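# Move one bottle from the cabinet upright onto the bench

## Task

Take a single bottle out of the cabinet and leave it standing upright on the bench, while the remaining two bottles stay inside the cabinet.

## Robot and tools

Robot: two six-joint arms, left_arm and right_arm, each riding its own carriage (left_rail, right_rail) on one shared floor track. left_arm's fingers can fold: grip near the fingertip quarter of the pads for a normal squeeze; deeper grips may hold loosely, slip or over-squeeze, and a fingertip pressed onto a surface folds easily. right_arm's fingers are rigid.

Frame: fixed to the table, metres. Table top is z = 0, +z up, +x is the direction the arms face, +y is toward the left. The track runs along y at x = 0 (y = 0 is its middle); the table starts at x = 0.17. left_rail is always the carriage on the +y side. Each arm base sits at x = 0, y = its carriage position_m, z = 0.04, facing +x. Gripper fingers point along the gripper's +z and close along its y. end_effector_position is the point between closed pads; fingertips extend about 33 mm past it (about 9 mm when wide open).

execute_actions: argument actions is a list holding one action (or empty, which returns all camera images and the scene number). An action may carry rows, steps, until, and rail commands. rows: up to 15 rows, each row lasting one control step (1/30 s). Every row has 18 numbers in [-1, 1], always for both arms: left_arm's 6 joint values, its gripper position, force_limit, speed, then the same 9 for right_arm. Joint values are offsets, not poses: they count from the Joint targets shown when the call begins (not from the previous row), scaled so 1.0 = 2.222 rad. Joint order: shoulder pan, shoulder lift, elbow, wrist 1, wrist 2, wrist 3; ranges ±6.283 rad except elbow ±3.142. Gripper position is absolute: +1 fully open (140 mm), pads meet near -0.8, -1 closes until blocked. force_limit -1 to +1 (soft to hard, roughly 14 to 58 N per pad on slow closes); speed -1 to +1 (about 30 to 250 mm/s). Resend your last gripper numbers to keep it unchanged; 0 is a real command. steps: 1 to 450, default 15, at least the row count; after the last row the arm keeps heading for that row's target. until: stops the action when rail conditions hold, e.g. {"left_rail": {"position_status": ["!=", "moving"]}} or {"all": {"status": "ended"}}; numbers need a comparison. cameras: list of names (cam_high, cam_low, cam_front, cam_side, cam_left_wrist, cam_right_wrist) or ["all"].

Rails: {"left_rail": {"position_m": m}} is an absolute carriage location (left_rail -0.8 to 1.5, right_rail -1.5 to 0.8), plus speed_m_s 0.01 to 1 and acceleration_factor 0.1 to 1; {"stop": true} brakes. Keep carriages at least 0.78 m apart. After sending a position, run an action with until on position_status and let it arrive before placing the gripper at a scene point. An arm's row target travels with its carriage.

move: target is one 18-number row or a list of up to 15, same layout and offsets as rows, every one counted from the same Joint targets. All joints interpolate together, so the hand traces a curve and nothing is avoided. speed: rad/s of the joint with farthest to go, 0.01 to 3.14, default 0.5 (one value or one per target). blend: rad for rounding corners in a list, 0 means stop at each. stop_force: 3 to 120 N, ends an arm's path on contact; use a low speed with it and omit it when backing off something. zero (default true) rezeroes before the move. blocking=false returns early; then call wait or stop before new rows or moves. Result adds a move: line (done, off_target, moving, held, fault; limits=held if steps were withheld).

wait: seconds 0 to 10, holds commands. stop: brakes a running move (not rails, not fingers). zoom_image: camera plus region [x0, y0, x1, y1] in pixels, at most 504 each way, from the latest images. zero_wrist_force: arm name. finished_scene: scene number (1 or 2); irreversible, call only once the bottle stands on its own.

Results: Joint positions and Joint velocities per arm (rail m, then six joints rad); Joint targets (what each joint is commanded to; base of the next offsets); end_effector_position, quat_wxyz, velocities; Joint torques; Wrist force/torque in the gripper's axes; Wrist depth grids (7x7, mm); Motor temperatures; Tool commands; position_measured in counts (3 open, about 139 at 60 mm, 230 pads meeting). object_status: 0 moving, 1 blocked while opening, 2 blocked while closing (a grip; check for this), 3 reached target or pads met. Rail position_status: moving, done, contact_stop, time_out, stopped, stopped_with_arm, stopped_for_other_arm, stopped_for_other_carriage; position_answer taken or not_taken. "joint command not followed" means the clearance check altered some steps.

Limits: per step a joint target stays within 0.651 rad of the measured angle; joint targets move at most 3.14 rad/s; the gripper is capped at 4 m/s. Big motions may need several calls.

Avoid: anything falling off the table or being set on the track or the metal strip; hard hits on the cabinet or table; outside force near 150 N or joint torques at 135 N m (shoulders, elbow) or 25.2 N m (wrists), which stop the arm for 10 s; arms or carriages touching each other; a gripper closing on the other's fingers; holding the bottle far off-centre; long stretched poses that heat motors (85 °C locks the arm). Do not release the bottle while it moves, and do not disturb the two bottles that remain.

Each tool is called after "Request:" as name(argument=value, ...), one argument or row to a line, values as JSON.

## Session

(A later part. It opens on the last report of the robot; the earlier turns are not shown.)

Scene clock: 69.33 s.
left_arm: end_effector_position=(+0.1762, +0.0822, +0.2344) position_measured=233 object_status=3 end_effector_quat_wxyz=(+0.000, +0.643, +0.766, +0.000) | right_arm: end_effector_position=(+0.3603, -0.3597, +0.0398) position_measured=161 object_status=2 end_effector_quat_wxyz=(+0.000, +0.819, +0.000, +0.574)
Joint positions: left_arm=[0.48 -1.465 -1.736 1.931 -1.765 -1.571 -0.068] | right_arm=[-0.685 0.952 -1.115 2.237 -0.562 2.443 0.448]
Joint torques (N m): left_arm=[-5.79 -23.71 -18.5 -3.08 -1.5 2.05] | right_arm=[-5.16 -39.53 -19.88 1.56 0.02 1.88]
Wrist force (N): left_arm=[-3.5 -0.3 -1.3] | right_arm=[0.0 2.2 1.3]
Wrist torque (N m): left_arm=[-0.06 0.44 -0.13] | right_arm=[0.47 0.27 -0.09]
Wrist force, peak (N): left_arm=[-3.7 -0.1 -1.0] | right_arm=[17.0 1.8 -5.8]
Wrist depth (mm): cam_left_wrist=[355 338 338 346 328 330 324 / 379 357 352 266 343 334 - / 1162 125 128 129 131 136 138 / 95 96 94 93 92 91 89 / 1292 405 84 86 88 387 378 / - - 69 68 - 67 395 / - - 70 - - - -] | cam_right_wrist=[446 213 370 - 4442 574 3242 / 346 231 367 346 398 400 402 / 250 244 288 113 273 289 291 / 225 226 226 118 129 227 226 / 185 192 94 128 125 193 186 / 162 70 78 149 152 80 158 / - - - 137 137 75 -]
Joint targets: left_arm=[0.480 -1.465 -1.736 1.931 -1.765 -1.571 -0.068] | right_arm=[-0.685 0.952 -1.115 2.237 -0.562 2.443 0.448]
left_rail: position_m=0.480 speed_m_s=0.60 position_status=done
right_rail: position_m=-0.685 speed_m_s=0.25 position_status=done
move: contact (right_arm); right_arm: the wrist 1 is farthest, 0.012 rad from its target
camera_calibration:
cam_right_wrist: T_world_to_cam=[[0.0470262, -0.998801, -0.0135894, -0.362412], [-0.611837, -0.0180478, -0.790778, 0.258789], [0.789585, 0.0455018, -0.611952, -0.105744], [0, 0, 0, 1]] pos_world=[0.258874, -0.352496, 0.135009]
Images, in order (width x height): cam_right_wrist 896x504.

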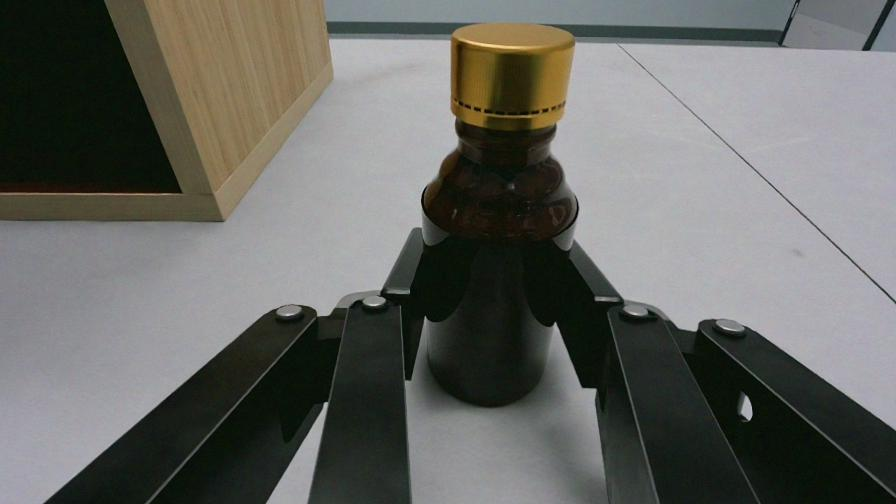

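Request:
move(
  target=[
    [0,0,0,0,0,0,-1,-0.5,0,0,0,0,0,0,0,0.3,-0.2,-0.8],
    [0,0,0,0,0,0,-1,-0.5,0,0,-0.07952,-0.01481,0.09451,0,0,0.3,-0.2,-0.8],
    [0,0,0,0,0,0,-1,-0.5,0,0,-0.15989,-0.05662,0.2167,0,0,0.3,-0.2,-0.8],
  ],
  speed=[0.1,0.12,0.3],
  blend=[0,0.03,0],
  cameras=["cam_right_wrist","cam_high"],
)

Scene clock: 76.07 s.
left_arm: end_effector_position=(+0.1762, +0.0822, +0.2344) position_measured=233 object_status=3 end_effector_quat_wxyz=(+0.000, +0.643, +0.766, +0.000) | right_arm: end_effector_position=(+0.3602, -0.3599, +0.1998) position_measured=91 object_status=3 end_effector_quat_wxyz=(+0.000, +0.819, +0.000, +0.573)
Joint positions: left_arm=[0.48 -1.465 -1.736 1.931 -1.765 -1.571 -0.068] | right_arm=[-0.685 0.952 -1.47 2.111 -0.081 2.443 0.448]
Joint torques (N m): left_arm=[-5.5 -23.34 -17.71 -2.81 -1.57 2.2] | right_arm=[-2.97 -31.79 -28.03 2.05 0.08 2.05]
Wrist force (N): left_arm=[-3.5 -0.3 -0.9] | right_arm=[2.0 2.1 0.4]
Wrist torque (N m): left_arm=[-0.06 0.44 -0.13] | right_arm=[0.45 0.22 -0.09]
Wrist force, peak (N): left_arm=[-3.6 -0.4 -1.3] | right_arm=[2.6 2.0 0.4]
Wrist depth (mm): cam_left_wrist=[358 342 338 347 332 - 324 / 1178 344 354 266 343 - 334 / 1157 151 128 129 131 135 138 / 95 96 94 93 92 90 89 / 1319 401 84 86 88 390 377 / - - 69 68 - 67 392 / - - 70 - - - -] | cam_right_wrist=[443 213 325 4361 - - - / 493 217 424 3156 3198 3242 3332 / 527 251 428 620 630 633 635 / 367 425 336 491 470 495 493 / 387 93 110 402 392 115 401 / - 77 333 343 343 80 79 / - 72 298 214 298 - 73]
Joint targets: left_arm=[0.480 -1.465 -1.736 1.931 -1.765 -1.571 -0.068] | right_arm=[-0.685 0.952 -1.470 2.111 -0.080 2.443 0.448]
left_rail: position_m=0.480 speed_m_s=0.60 position_status=done
right_rail: position_m=-0.685 speed_m_s=0.25 position_status=done
move: done
camera_calibration:
cam_right_wrist: T_world_to_cam=[[0.0470448, -0.998805, -0.01324, -0.360538], [-0.612063, -0.0183488, -0.790596, 0.385085], [0.789409, 0.0452972, -0.612195, -0.00762007], [0, 0, 0, 1]] pos_world=[0.258673, -0.352697, 0.295009]
Images, in order (width x height): cam_high 896x504, cam_right_wrist 896x504.

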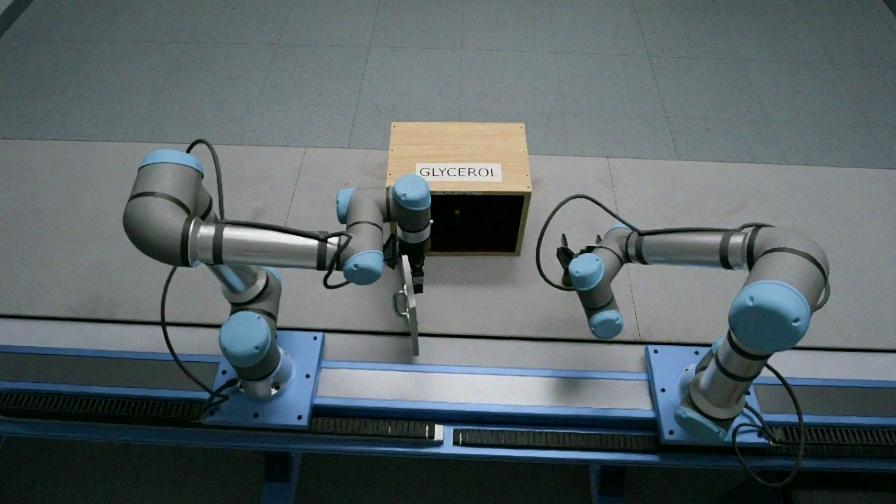

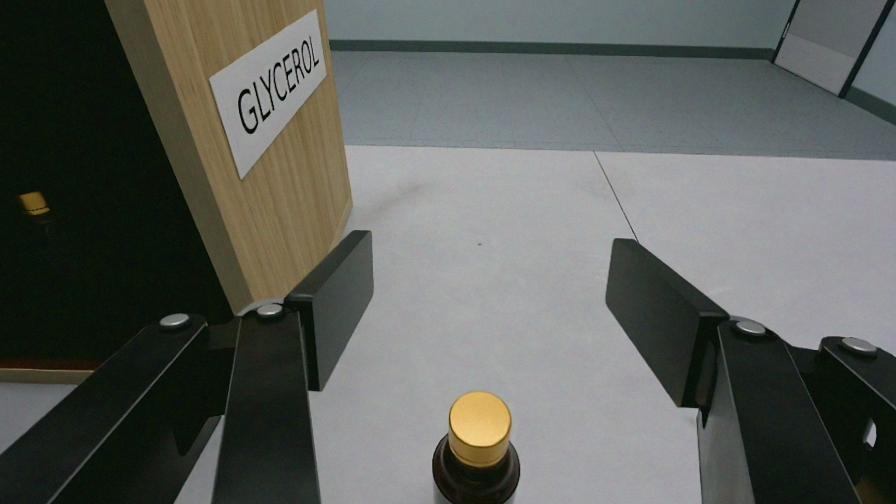

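Request:
move(
  target=[
    [0.00036,0.01101,-0.00832,-0.00305,0.0001,0.00005,-1,-0.5,0,0,0,0,0,0,0,0.3,-0.2,-0.8],
    [0.00036,0.01312,-0.20205,0.18857,0.0001,0.00005,-1,-0.5,0,0,0,0,0,0,0,0.3,-0.2,-0.8],
    [0.08745,-0.1007,-0.12128,0.22162,0.0001,0.08714,-1,-0.5,0,0,0,0,0,0,0,0.3,-0.2,-0.8],
    [0.07573,-0.0873,0.06214,0.0248,0.0001,0.07542,-1,-0.5,0,0,0,0,0,0,0,0.3,-0.2,-0.8],
  ],
  speed=[0.1,0.5,0.6,0.5],
  blend=[0.01,0.04,0.06,0],
  cameras=["cam_left_wrist","cam_high","cam_side"],
)

Scene clock: 94.87 s.
left_arm: end_effector_position=(+0.2200, +0.1901, +0.2349) position_measured=233 object_status=3 end_effector_quat_wxyz=(+0.000, +0.643, +0.766, +0.000) | right_arm: end_effector_position=(+0.3602, -0.3599, +0.1999) position_measured=91 object_status=3 end_effector_quat_wxyz=(+0.000, +0.819, +0.000, +0.573)
Joint positions: left_arm=[0.48 -1.297 -1.93 2.069 -1.709 -1.571 0.099] | right_arm=[-0.685 0.952 -1.47 2.111 -0.08 2.443 0.448]
Joint torques (N m): left_arm=[-5.89 0.88 -20.06 -4.54 1.12 -2.66] | right_arm=[-2.5 -31.06 -27.74 2 -0.03 1.95]
Wrist force (N): left_arm=[-0.5 0.2 -0.8] | right_arm=[2.0 2.0 0.6]
Wrist torque (N m): left_arm=[0.01 0.16 0.11] | right_arm=[0.44 0.24 -0.09]
Wrist force, peak (N): left_arm=[-3.6 0.0 -1.0] | right_arm=[2.1 2.3 0.6]
Wrist depth (mm): cam_left_wrist=[351 337 351 349 332 333 330 / 372 351 367 357 348 348 350 / 391 364 389 371 368 362 362 / 419 392 368 122 374 362 347 / - 408 84 86 88 260 254 / - - 69 68 - 67 196 / - - 70 - - - -] | cam_right_wrist=[444 212 362 - - - - / 492 217 495 3332 3286 3156 3036 / 531 252 428 633 625 628 628 / 366 424 337 467 492 494 495 / 388 93 110 405 389 116 405 / - 77 333 354 343 80 79 / - 72 297 218 297 - 73]
Joint targets: left_arm=[0.480 -1.297 -1.930 2.069 -1.710 -1.571 0.099] | right_arm=[-0.685 0.952 -1.470 2.111 -0.080 2.443 0.448]
left_rail: position_m=0.480 speed_m_s=0.60 position_status=done
right_rail: position_m=-0.685 speed_m_s=0.25 position_status=done
move: done
camera_calibration:
cam_left_wrist: T_world_to_cam=[[0.973823, 0.22229, -0.0474947, -0.233899], [0.225298, -0.916191, 0.331415, 0.0525415], [0.0301559, -0.33344, -0.942289, 0.427518], [0, 0, 0, 1]] pos_world=[0.203047, 0.242683, 0.374324]
Images, in order (width x height): cam_high 896x504, cam_side 896x504, cam_left_wrist 896x504.

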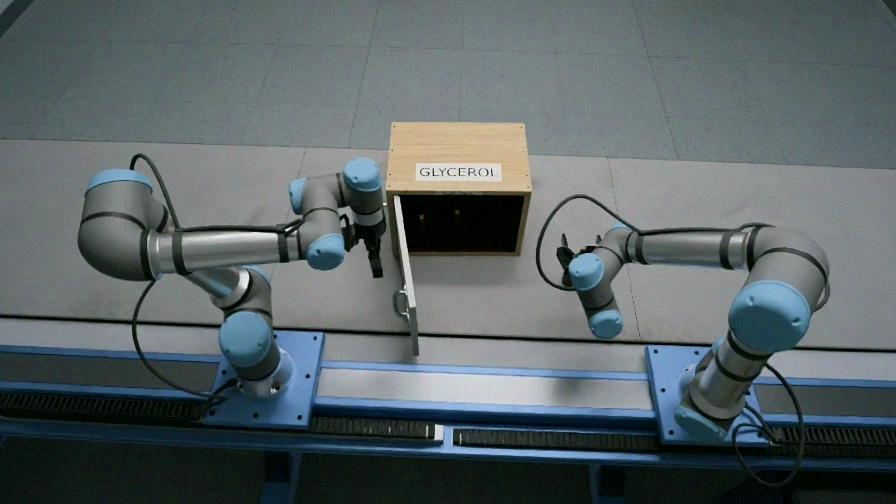

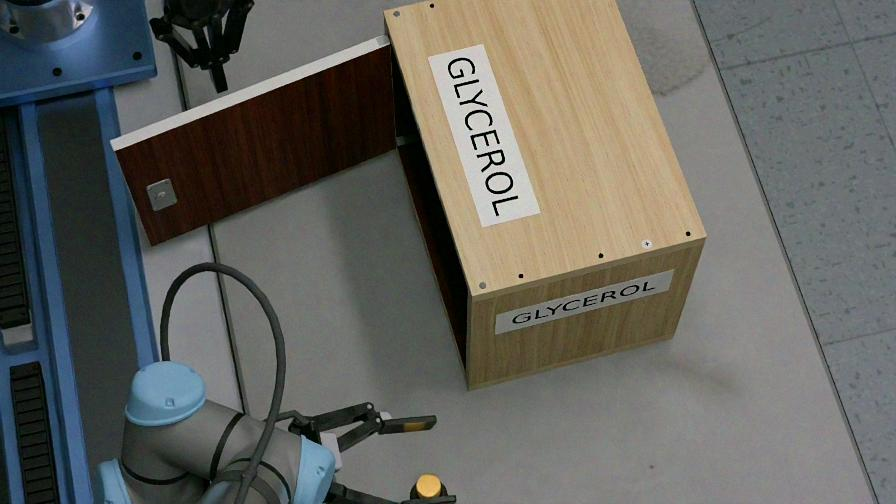

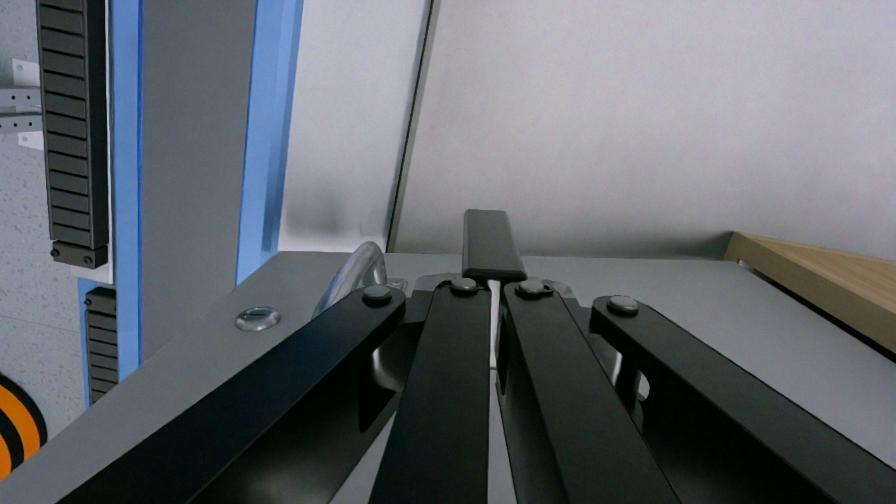

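Request:
move(
  target=[
    [-0.00788,0.0568,-0.03862,-0.01818,0,-0.0079,-1,-0.5,0,0,0,0,0,0,0,0.3,-0.2,-0.8],
    [-0.00702,0.134,-0.10333,-0.03067,0,-0.16413,-1,-0.5,0,0,0,0,0,0,0,0.3,-0.2,-0.8],
    [0.01397,0.21,-0.18127,-0.02874,0,-0.30024,-1,-0.5,0,0,0,0,0,0,0,0.3,-0.2,-0.8],
    [0.04664,0.27893,-0.26409,-0.01484,0,-0.42466,-1,-0.5,0,0,0,0,0,0,0,0.3,-0.2,-0.8],
    [0.07974,0.32968,-0.33218,0.0025,0,-0.52509,-1,-0.5,0,0,0,0,0,0,0,0.3,-0.2,-0.8],
  ],
  speed=[0.1,0.28,0.28,0.22,0.12],
  blend=[0.02,0.05,0.05,0.03,0],
  stop_force=18,
  cameras=["cam_left_wrist","cam_high","cam_side"],
)

Scene clock: 104.73 s.
left_arm: end_effector_position=(+0.4004, -0.0408, +0.2347) position_measured=233 object_status=3 end_effector_quat_wxyz=(+0.000, +0.026, +1.000, +0.000) | right_arm: end_effector_position=(+0.3602, -0.3599, +0.1999) position_measured=91 object_status=3 end_effector_quat_wxyz=(+0.000, +0.819, +0.000, +0.573)
Joint positions: left_arm=[0.48 -1.12 -1.197 1.331 -1.704 -1.571 -1.068] | right_arm=[-0.685 0.952 -1.47 2.111 -0.08 2.443 0.448]
Joint torques (N m): left_arm=[8.16 -29.09 -31.78 -1.92 -0.02 -2.71] | right_arm=[-0.37 -31.21 -27.77 2.05 -0.15 2.06]
Wrist force (N): left_arm=[3.5 0.5 -1.4] | right_arm=[1.9 2.0 0.7]
Wrist torque (N m): left_arm=[0.04 -0.21 0.12] | right_arm=[0.43 0.24 -0.10]
Wrist force, peak (N): left_arm=[5.0 -0.9 -1.8] | right_arm=[2.2 2.2 0.4]
Wrist depth (mm): cam_left_wrist=[- - 334 334 334 328 323 / - 366 354 348 350 - 340 / - 366 250 313 362 360 356 / 159 180 168 150 226 244 264 / 125 127 84 85 88 158 166 / - 105 69 68 - 67 126 / - - 70 - - - -] | cam_right_wrist=[444 214 366 - - - - / 480 216 423 3115 3332 3242 3156 / 185 251 428 625 625 626 678 / 203 276 336 492 494 492 490 / - 93 110 406 392 115 405 / - 77 335 344 341 80 79 / - 72 298 214 298 - 73]
Joint targets: left_arm=[0.480 -1.120 -1.197 1.331 -1.704 -1.571 -1.068] | right_arm=[-0.685 0.952 -1.470 2.111 -0.080 2.443 0.448]
left_rail: position_m=0.480 speed_m_s=0.60 position_status=done
right_rail: position_m=-0.685 speed_m_s=0.25 position_status=done
move: done
camera_calibration:
cam_left_wrist: T_world_to_cam=[[0.00244492, 0.998887, -0.0471129, 0.0622998], [0.94322, 0.0133455, 0.331901, -0.449209], [0.33216, -0.0452493, -0.942137, 0.235735], [0, 0, 0, 1]] pos_world=[0.345248, -0.0455686, 0.374123]
Images, in order (width x height): cam_high 896x504, cam_side 896x504, cam_left_wrist 896x504.

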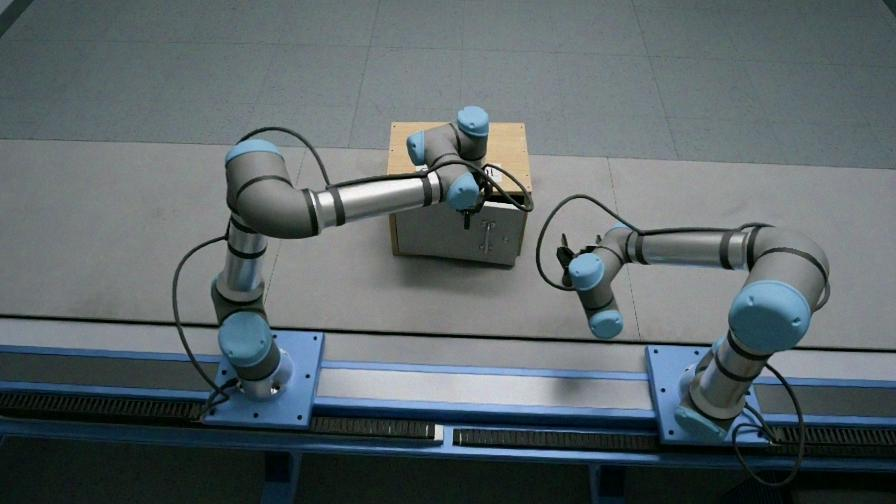

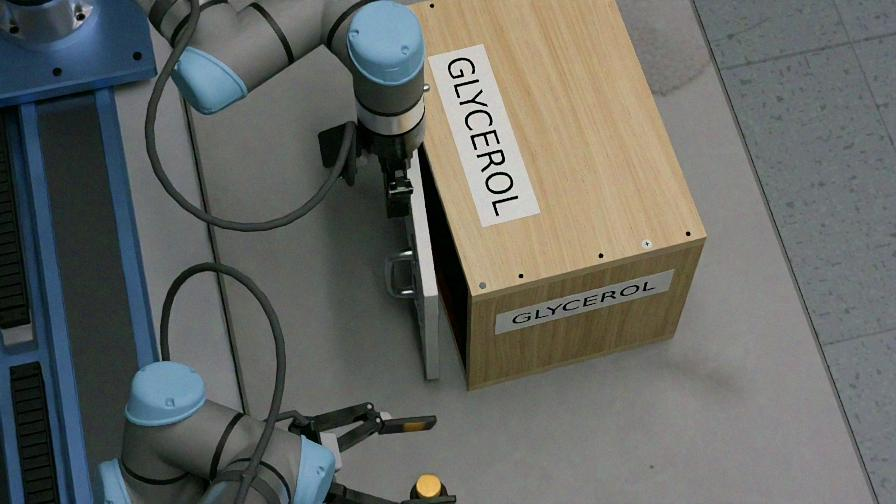

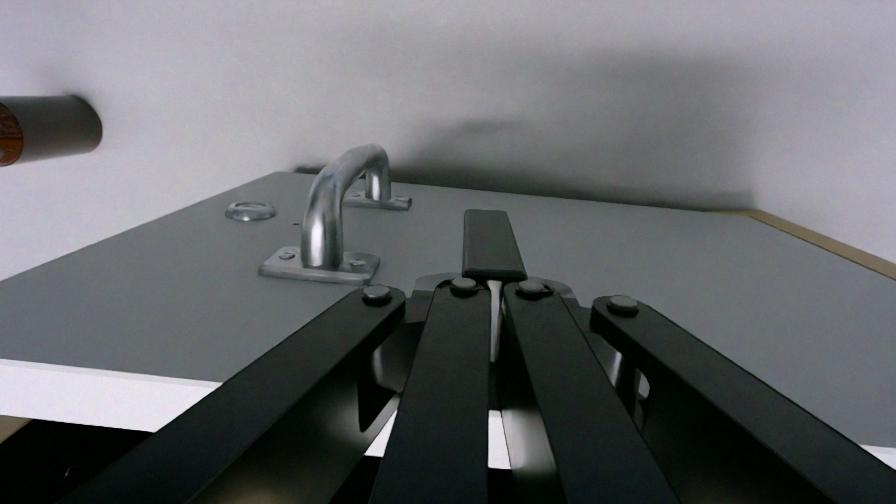

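Request:
move(
  target=[0.01425,0.01728,-0.0245,0.00722,0,-0.02102,-1,-0.5,0,0,0,0,0,0,0,0.3,-0.2,-0.8],
  speed=0.03,
  stop_force=9,
  cameras=["cam_left_wrist","cam_side"],
)

Scene clock: 113.53 s.
left_arm: end_effector_position=(+0.4241, -0.0419, +0.2347) position_measured=233 object_status=3 end_effector_quat_wxyz=(+0.000, -0.013, +1.000, +0.000) | right_arm: end_effector_position=(+0.3602, -0.3599, +0.1999) position_measured=91 object_status=3 end_effector_quat_wxyz=(+0.000, +0.819, +0.000, +0.573)
Joint positions: left_arm=[0.48 -1.088 -1.159 1.277 -1.688 -1.571 -1.114] | right_arm=[-0.685 0.952 -1.47 2.111 -0.08 2.443 0.448]
Joint torques (N m): left_arm=[8.01 -30.98 -32.12 -1.58 1.63 -2.72] | right_arm=[0.77 -30.95 -28.17 2.02 -0.13 2.07]
Wrist force (N): left_arm=[3.4 -0.6 -1.3] | right_arm=[2.0 2.0 0.6]
Wrist torque (N m): left_arm=[-0.03 -0.20 0.17] | right_arm=[0.44 0.22 -0.09]
Wrist force, peak (N): left_arm=[4.0 -1.1 -1.2] | right_arm=[2.1 2.2 0.6]
Wrist depth (mm): cam_left_wrist=[342 354 339 336 330 329 325 / 360 365 354 351 347 344 341 / 389 375 244 337 359 351 - / 169 188 170 150 220 230 235 / 129 138 84 85 88 151 158 / - 106 69 68 - 67 117 / - - 70 - - - -] | cam_right_wrist=[182 213 422 - - - - / 198 215 425 3286 3476 3379 2998 / 221 232 426 626 625 626 636 / 252 255 336 494 494 493 494 / 275 95 110 404 389 116 404 / - 77 334 336 343 80 79 / - 72 298 219 299 - 73]
Joint targets: left_arm=[0.480 -1.088 -1.159 1.277 -1.688 -1.571 -1.114] | right_arm=[-0.685 0.952 -1.470 2.111 -0.080 2.443 0.448]
left_rail: position_m=0.480 speed_m_s=0.60 position_status=done
right_rail: position_m=-0.685 speed_m_s=0.25 position_status=done
move: done
camera_calibration:
cam_left_wrist: T_world_to_cam=[[-0.0757345, 0.996015, -0.0471042, 0.0963052], [0.939278, 0.0871175, 0.331915, -0.466791], [0.334696, -0.0191066, -0.942133, 0.227836], [0, 0, 0, 1]] pos_world=[0.369484, -0.0509025, 0.374122]
Images, in order (width x height): cam_side 896x504, cam_left_wrist 896x504.

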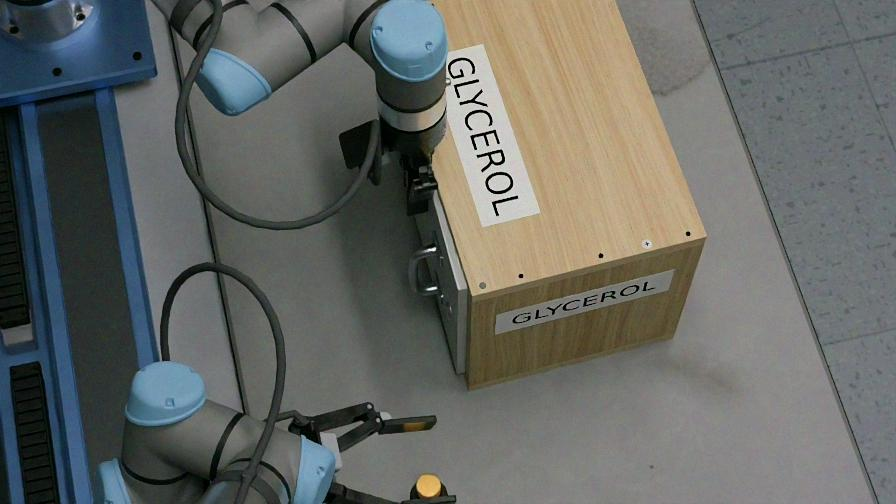

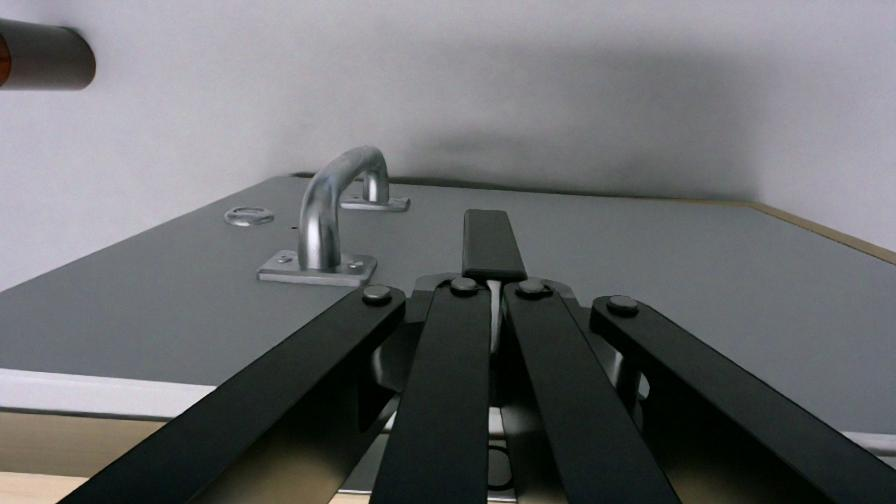

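Request:
move(
  target=[0.00468,0.00556,-0.00802,0.00246,0,0.00468,-1,-0.5,0,0,0,0,0,0,0,0.3,-0.2,-0.8],
  speed=0.02,
  stop_force=9,
  cameras=["cam_left_wrist","cam_side"],
)

Scene clock: 117.20 s.
left_arm: end_effector_position=(+0.4312, -0.0419, +0.2347) position_measured=233 object_status=3 end_effector_quat_wxyz=(+0.000, -0.013, +1.000, +0.000) | right_arm: end_effector_position=(+0.3602, -0.3599, +0.1999) position_measured=91 object_status=3 end_effector_quat_wxyz=(+0.000, +0.819, +0.000, +0.573)
Joint positions: left_arm=[0.48 -1.079 -1.148 1.26 -1.683 -1.571 -1.105] | right_arm=[-0.685 0.952 -1.47 2.111 -0.08 2.443 0.448]
Joint torques (N m): left_arm=[-2.1 -45.95 -20.25 -6.24 1.6 -2.26] | right_arm=[1.21 -31.38 -27.64 2.07 -0.14 2.07]
Wrist force (N): left_arm=[12.9 2.9 -3.5] | right_arm=[2.0 2.0 0.5]
Wrist torque (N m): left_arm=[-0.03 -0.76 -0.20] | right_arm=[0.45 0.22 -0.09]
Wrist force, peak (N): left_arm=[16.6 2.9 -4.9] | right_arm=[2.1 2.3 0.6]
Wrist depth (mm): cam_left_wrist=[344 342 334 331 332 331 323 / 363 359 360 343 355 344 339 / 375 380 252 327 340 352 355 / 192 197 171 150 211 216 221 / 134 144 84 86 88 145 156 / 108 109 69 68 - 67 116 / - - 70 - - - -] | cam_right_wrist=[188 214 370 - 4208 4208 - / 207 216 425 3242 3242 3242 3075 / 233 237 375 630 626 628 628 / 263 262 335 491 494 494 494 / - 95 110 405 391 115 405 / - 77 332 354 344 80 79 / - 72 298 218 298 - 73]
Joint targets: left_arm=[0.480 -1.079 -1.148 1.260 -1.683 -1.571 -1.105] | right_arm=[-0.685 0.952 -1.470 2.111 -0.080 2.443 0.448]
left_rail: position_m=0.480 speed_m_s=0.60 position_status=done
right_rail: position_m=-0.685 speed_m_s=0.25 position_status=done
move: contact (left_arm)
camera_calibration:
cam_left_wrist: T_world_to_cam=[[-0.0757371, 0.996015, -0.0470971, 0.0968412], [0.93931, 0.0871157, 0.331826, -0.473439], [0.334606, -0.0191072, -0.942164, 0.225505], [0, 0, 0, 1]] pos_world=[0.376585, -0.0509025, 0.374123]
Images, in order (width x height): cam_side 896x504, cam_left_wrist 896x504.

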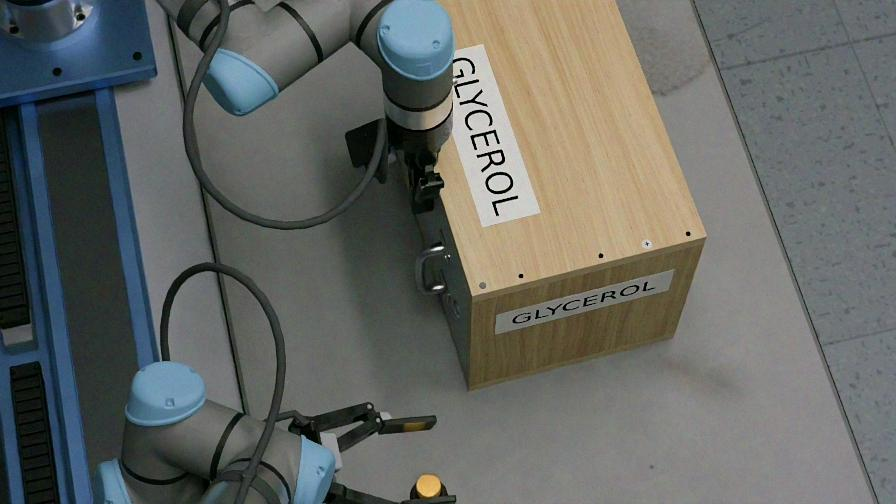

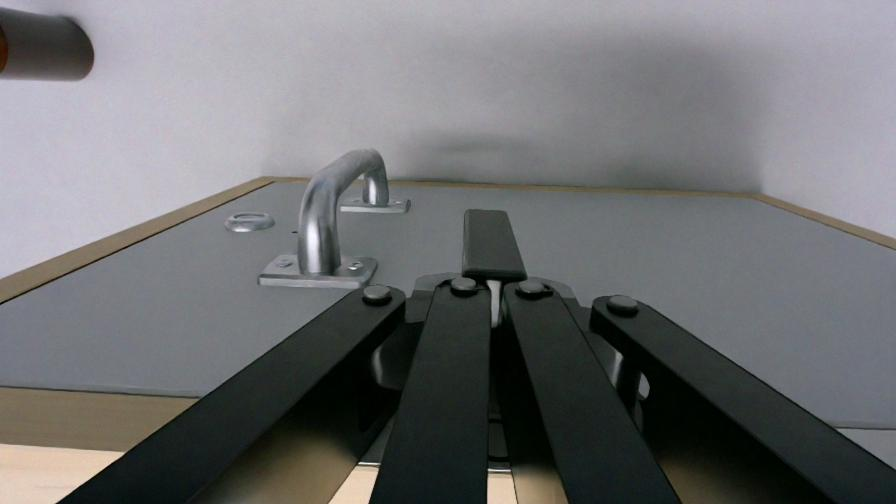

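Request:
move(
  target=[-0.01825,-0.02225,0.03194,-0.0096,0,-0.01823,-1,-0.5,0,0,0,0,0,0,0,0.3,-0.2,-0.8],
  speed=0.06,
  cameras=["cam_left_wrist","cam_side","cam_low","cam_front"],
)

Scene clock: 119.57 s.
left_arm: end_effector_position=(+0.4010, -0.0406, +0.2345) position_measured=233 object_status=3 end_effector_quat_wxyz=(+0.000, -0.013, +1.000, +0.000) | right_arm: end_effector_position=(+0.3602, -0.3599, +0.1999) position_measured=91 object_status=3 end_effector_quat_wxyz=(+0.000, +0.819, +0.000, +0.573)
Joint positions: left_arm=[0.48 -1.119 -1.197 1.331 -1.704 -1.571 -1.145] | right_arm=[-0.685 0.952 -1.47 2.111 -0.08 2.443 0.448]
Joint torques (N m): left_arm=[-6.42 -45.97 -19.6 -4.68 -1.52 -2.73] | right_arm=[1.69 -31.4 -27.8 2.04 -0.23 2.17]
Wrist force (N): left_arm=[0.4 0.3 -0.7] | right_arm=[1.9 2.2 0.3]
Wrist torque (N m): left_arm=[0.08 0.04 0.04] | right_arm=[0.47 0.24 -0.10]
Wrist force, peak (N): left_arm=[13.0 3.0 -3.3] | right_arm=[2.1 2.3 0.7]
Wrist depth (mm): cam_left_wrist=[344 347 336 336 331 327 325 / 355 357 357 351 346 345 344 / - 382 371 367 363 368 368 / - 288 269 149 305 287 368 / 184 199 84 86 88 211 214 / 157 - 69 68 - 67 161 / - - 70 - - - -] | cam_right_wrist=[187 214 366 - 4283 3808 - / 208 216 498 3286 3332 3286 3242 / 232 237 426 589 631 631 636 / 264 268 335 497 494 494 517 / - 95 110 407 389 115 403 / - 77 333 359 345 80 79 / - 72 298 219 299 - 73]
Joint targets: left_arm=[0.480 -1.119 -1.197 1.331 -1.704 -1.571 -1.145] | right_arm=[-0.685 0.952 -1.470 2.111 -0.080 2.443 0.448]
left_rail: position_m=0.480 speed_m_s=0.60 position_status=done
right_rail: position_m=-0.685 speed_m_s=0.25 position_status=done
move: done
camera_calibration:
cam_left_wrist: T_world_to_cam=[[-0.0757106, 0.996027, -0.0468781, 0.0931558], [0.939311, 0.0870178, 0.331847, -0.445099], [0.334608, -0.0189088, -0.942168, 0.235363], [0, 0, 0, 1]] pos_world=[0.346385, -0.0496038, 0.373823]
Images, in order (width x height): cam_low 896x504, cam_front 896x504, cam_side 896x504, cam_left_wrist 896x504.

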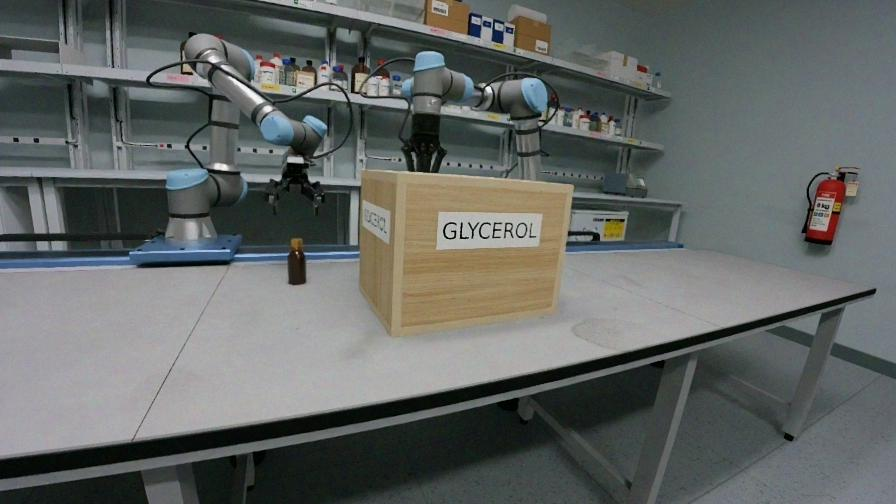

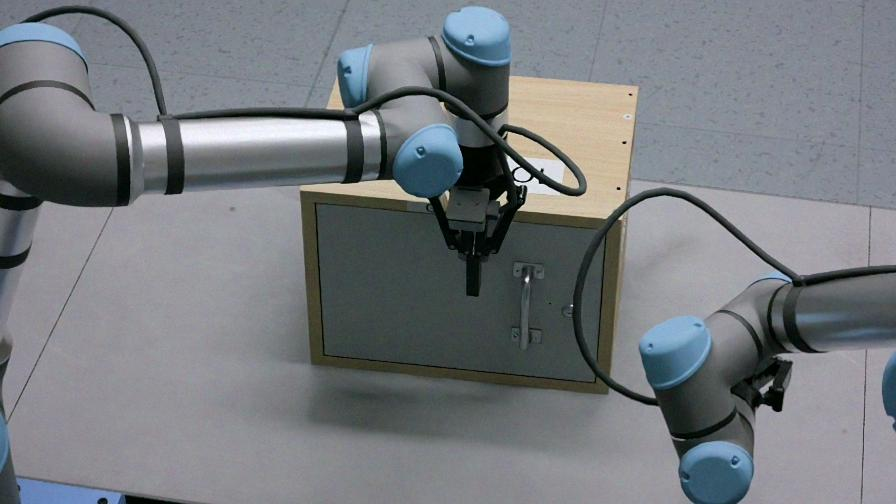

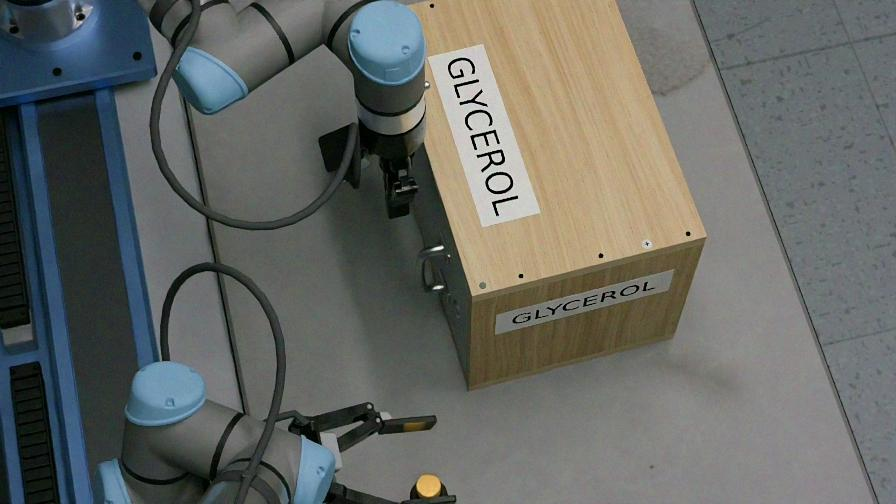

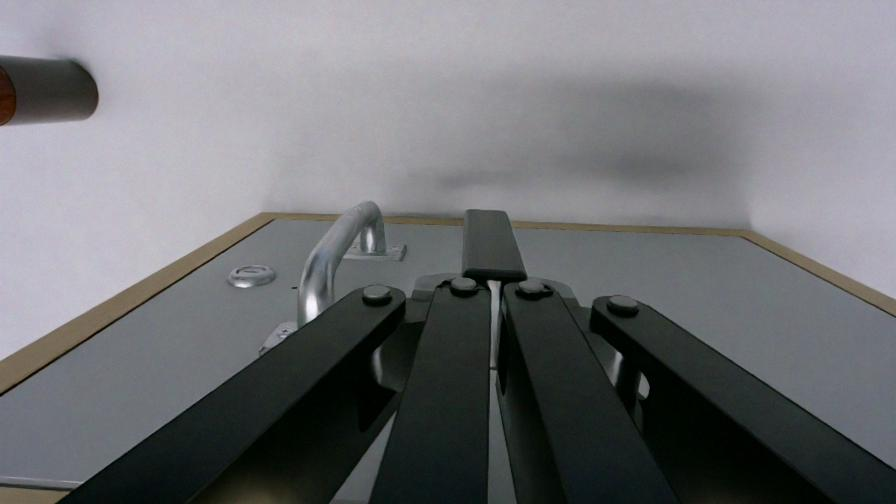

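Request:
finished_scene(
  scene=2,
)

The scene is finished: the task was done.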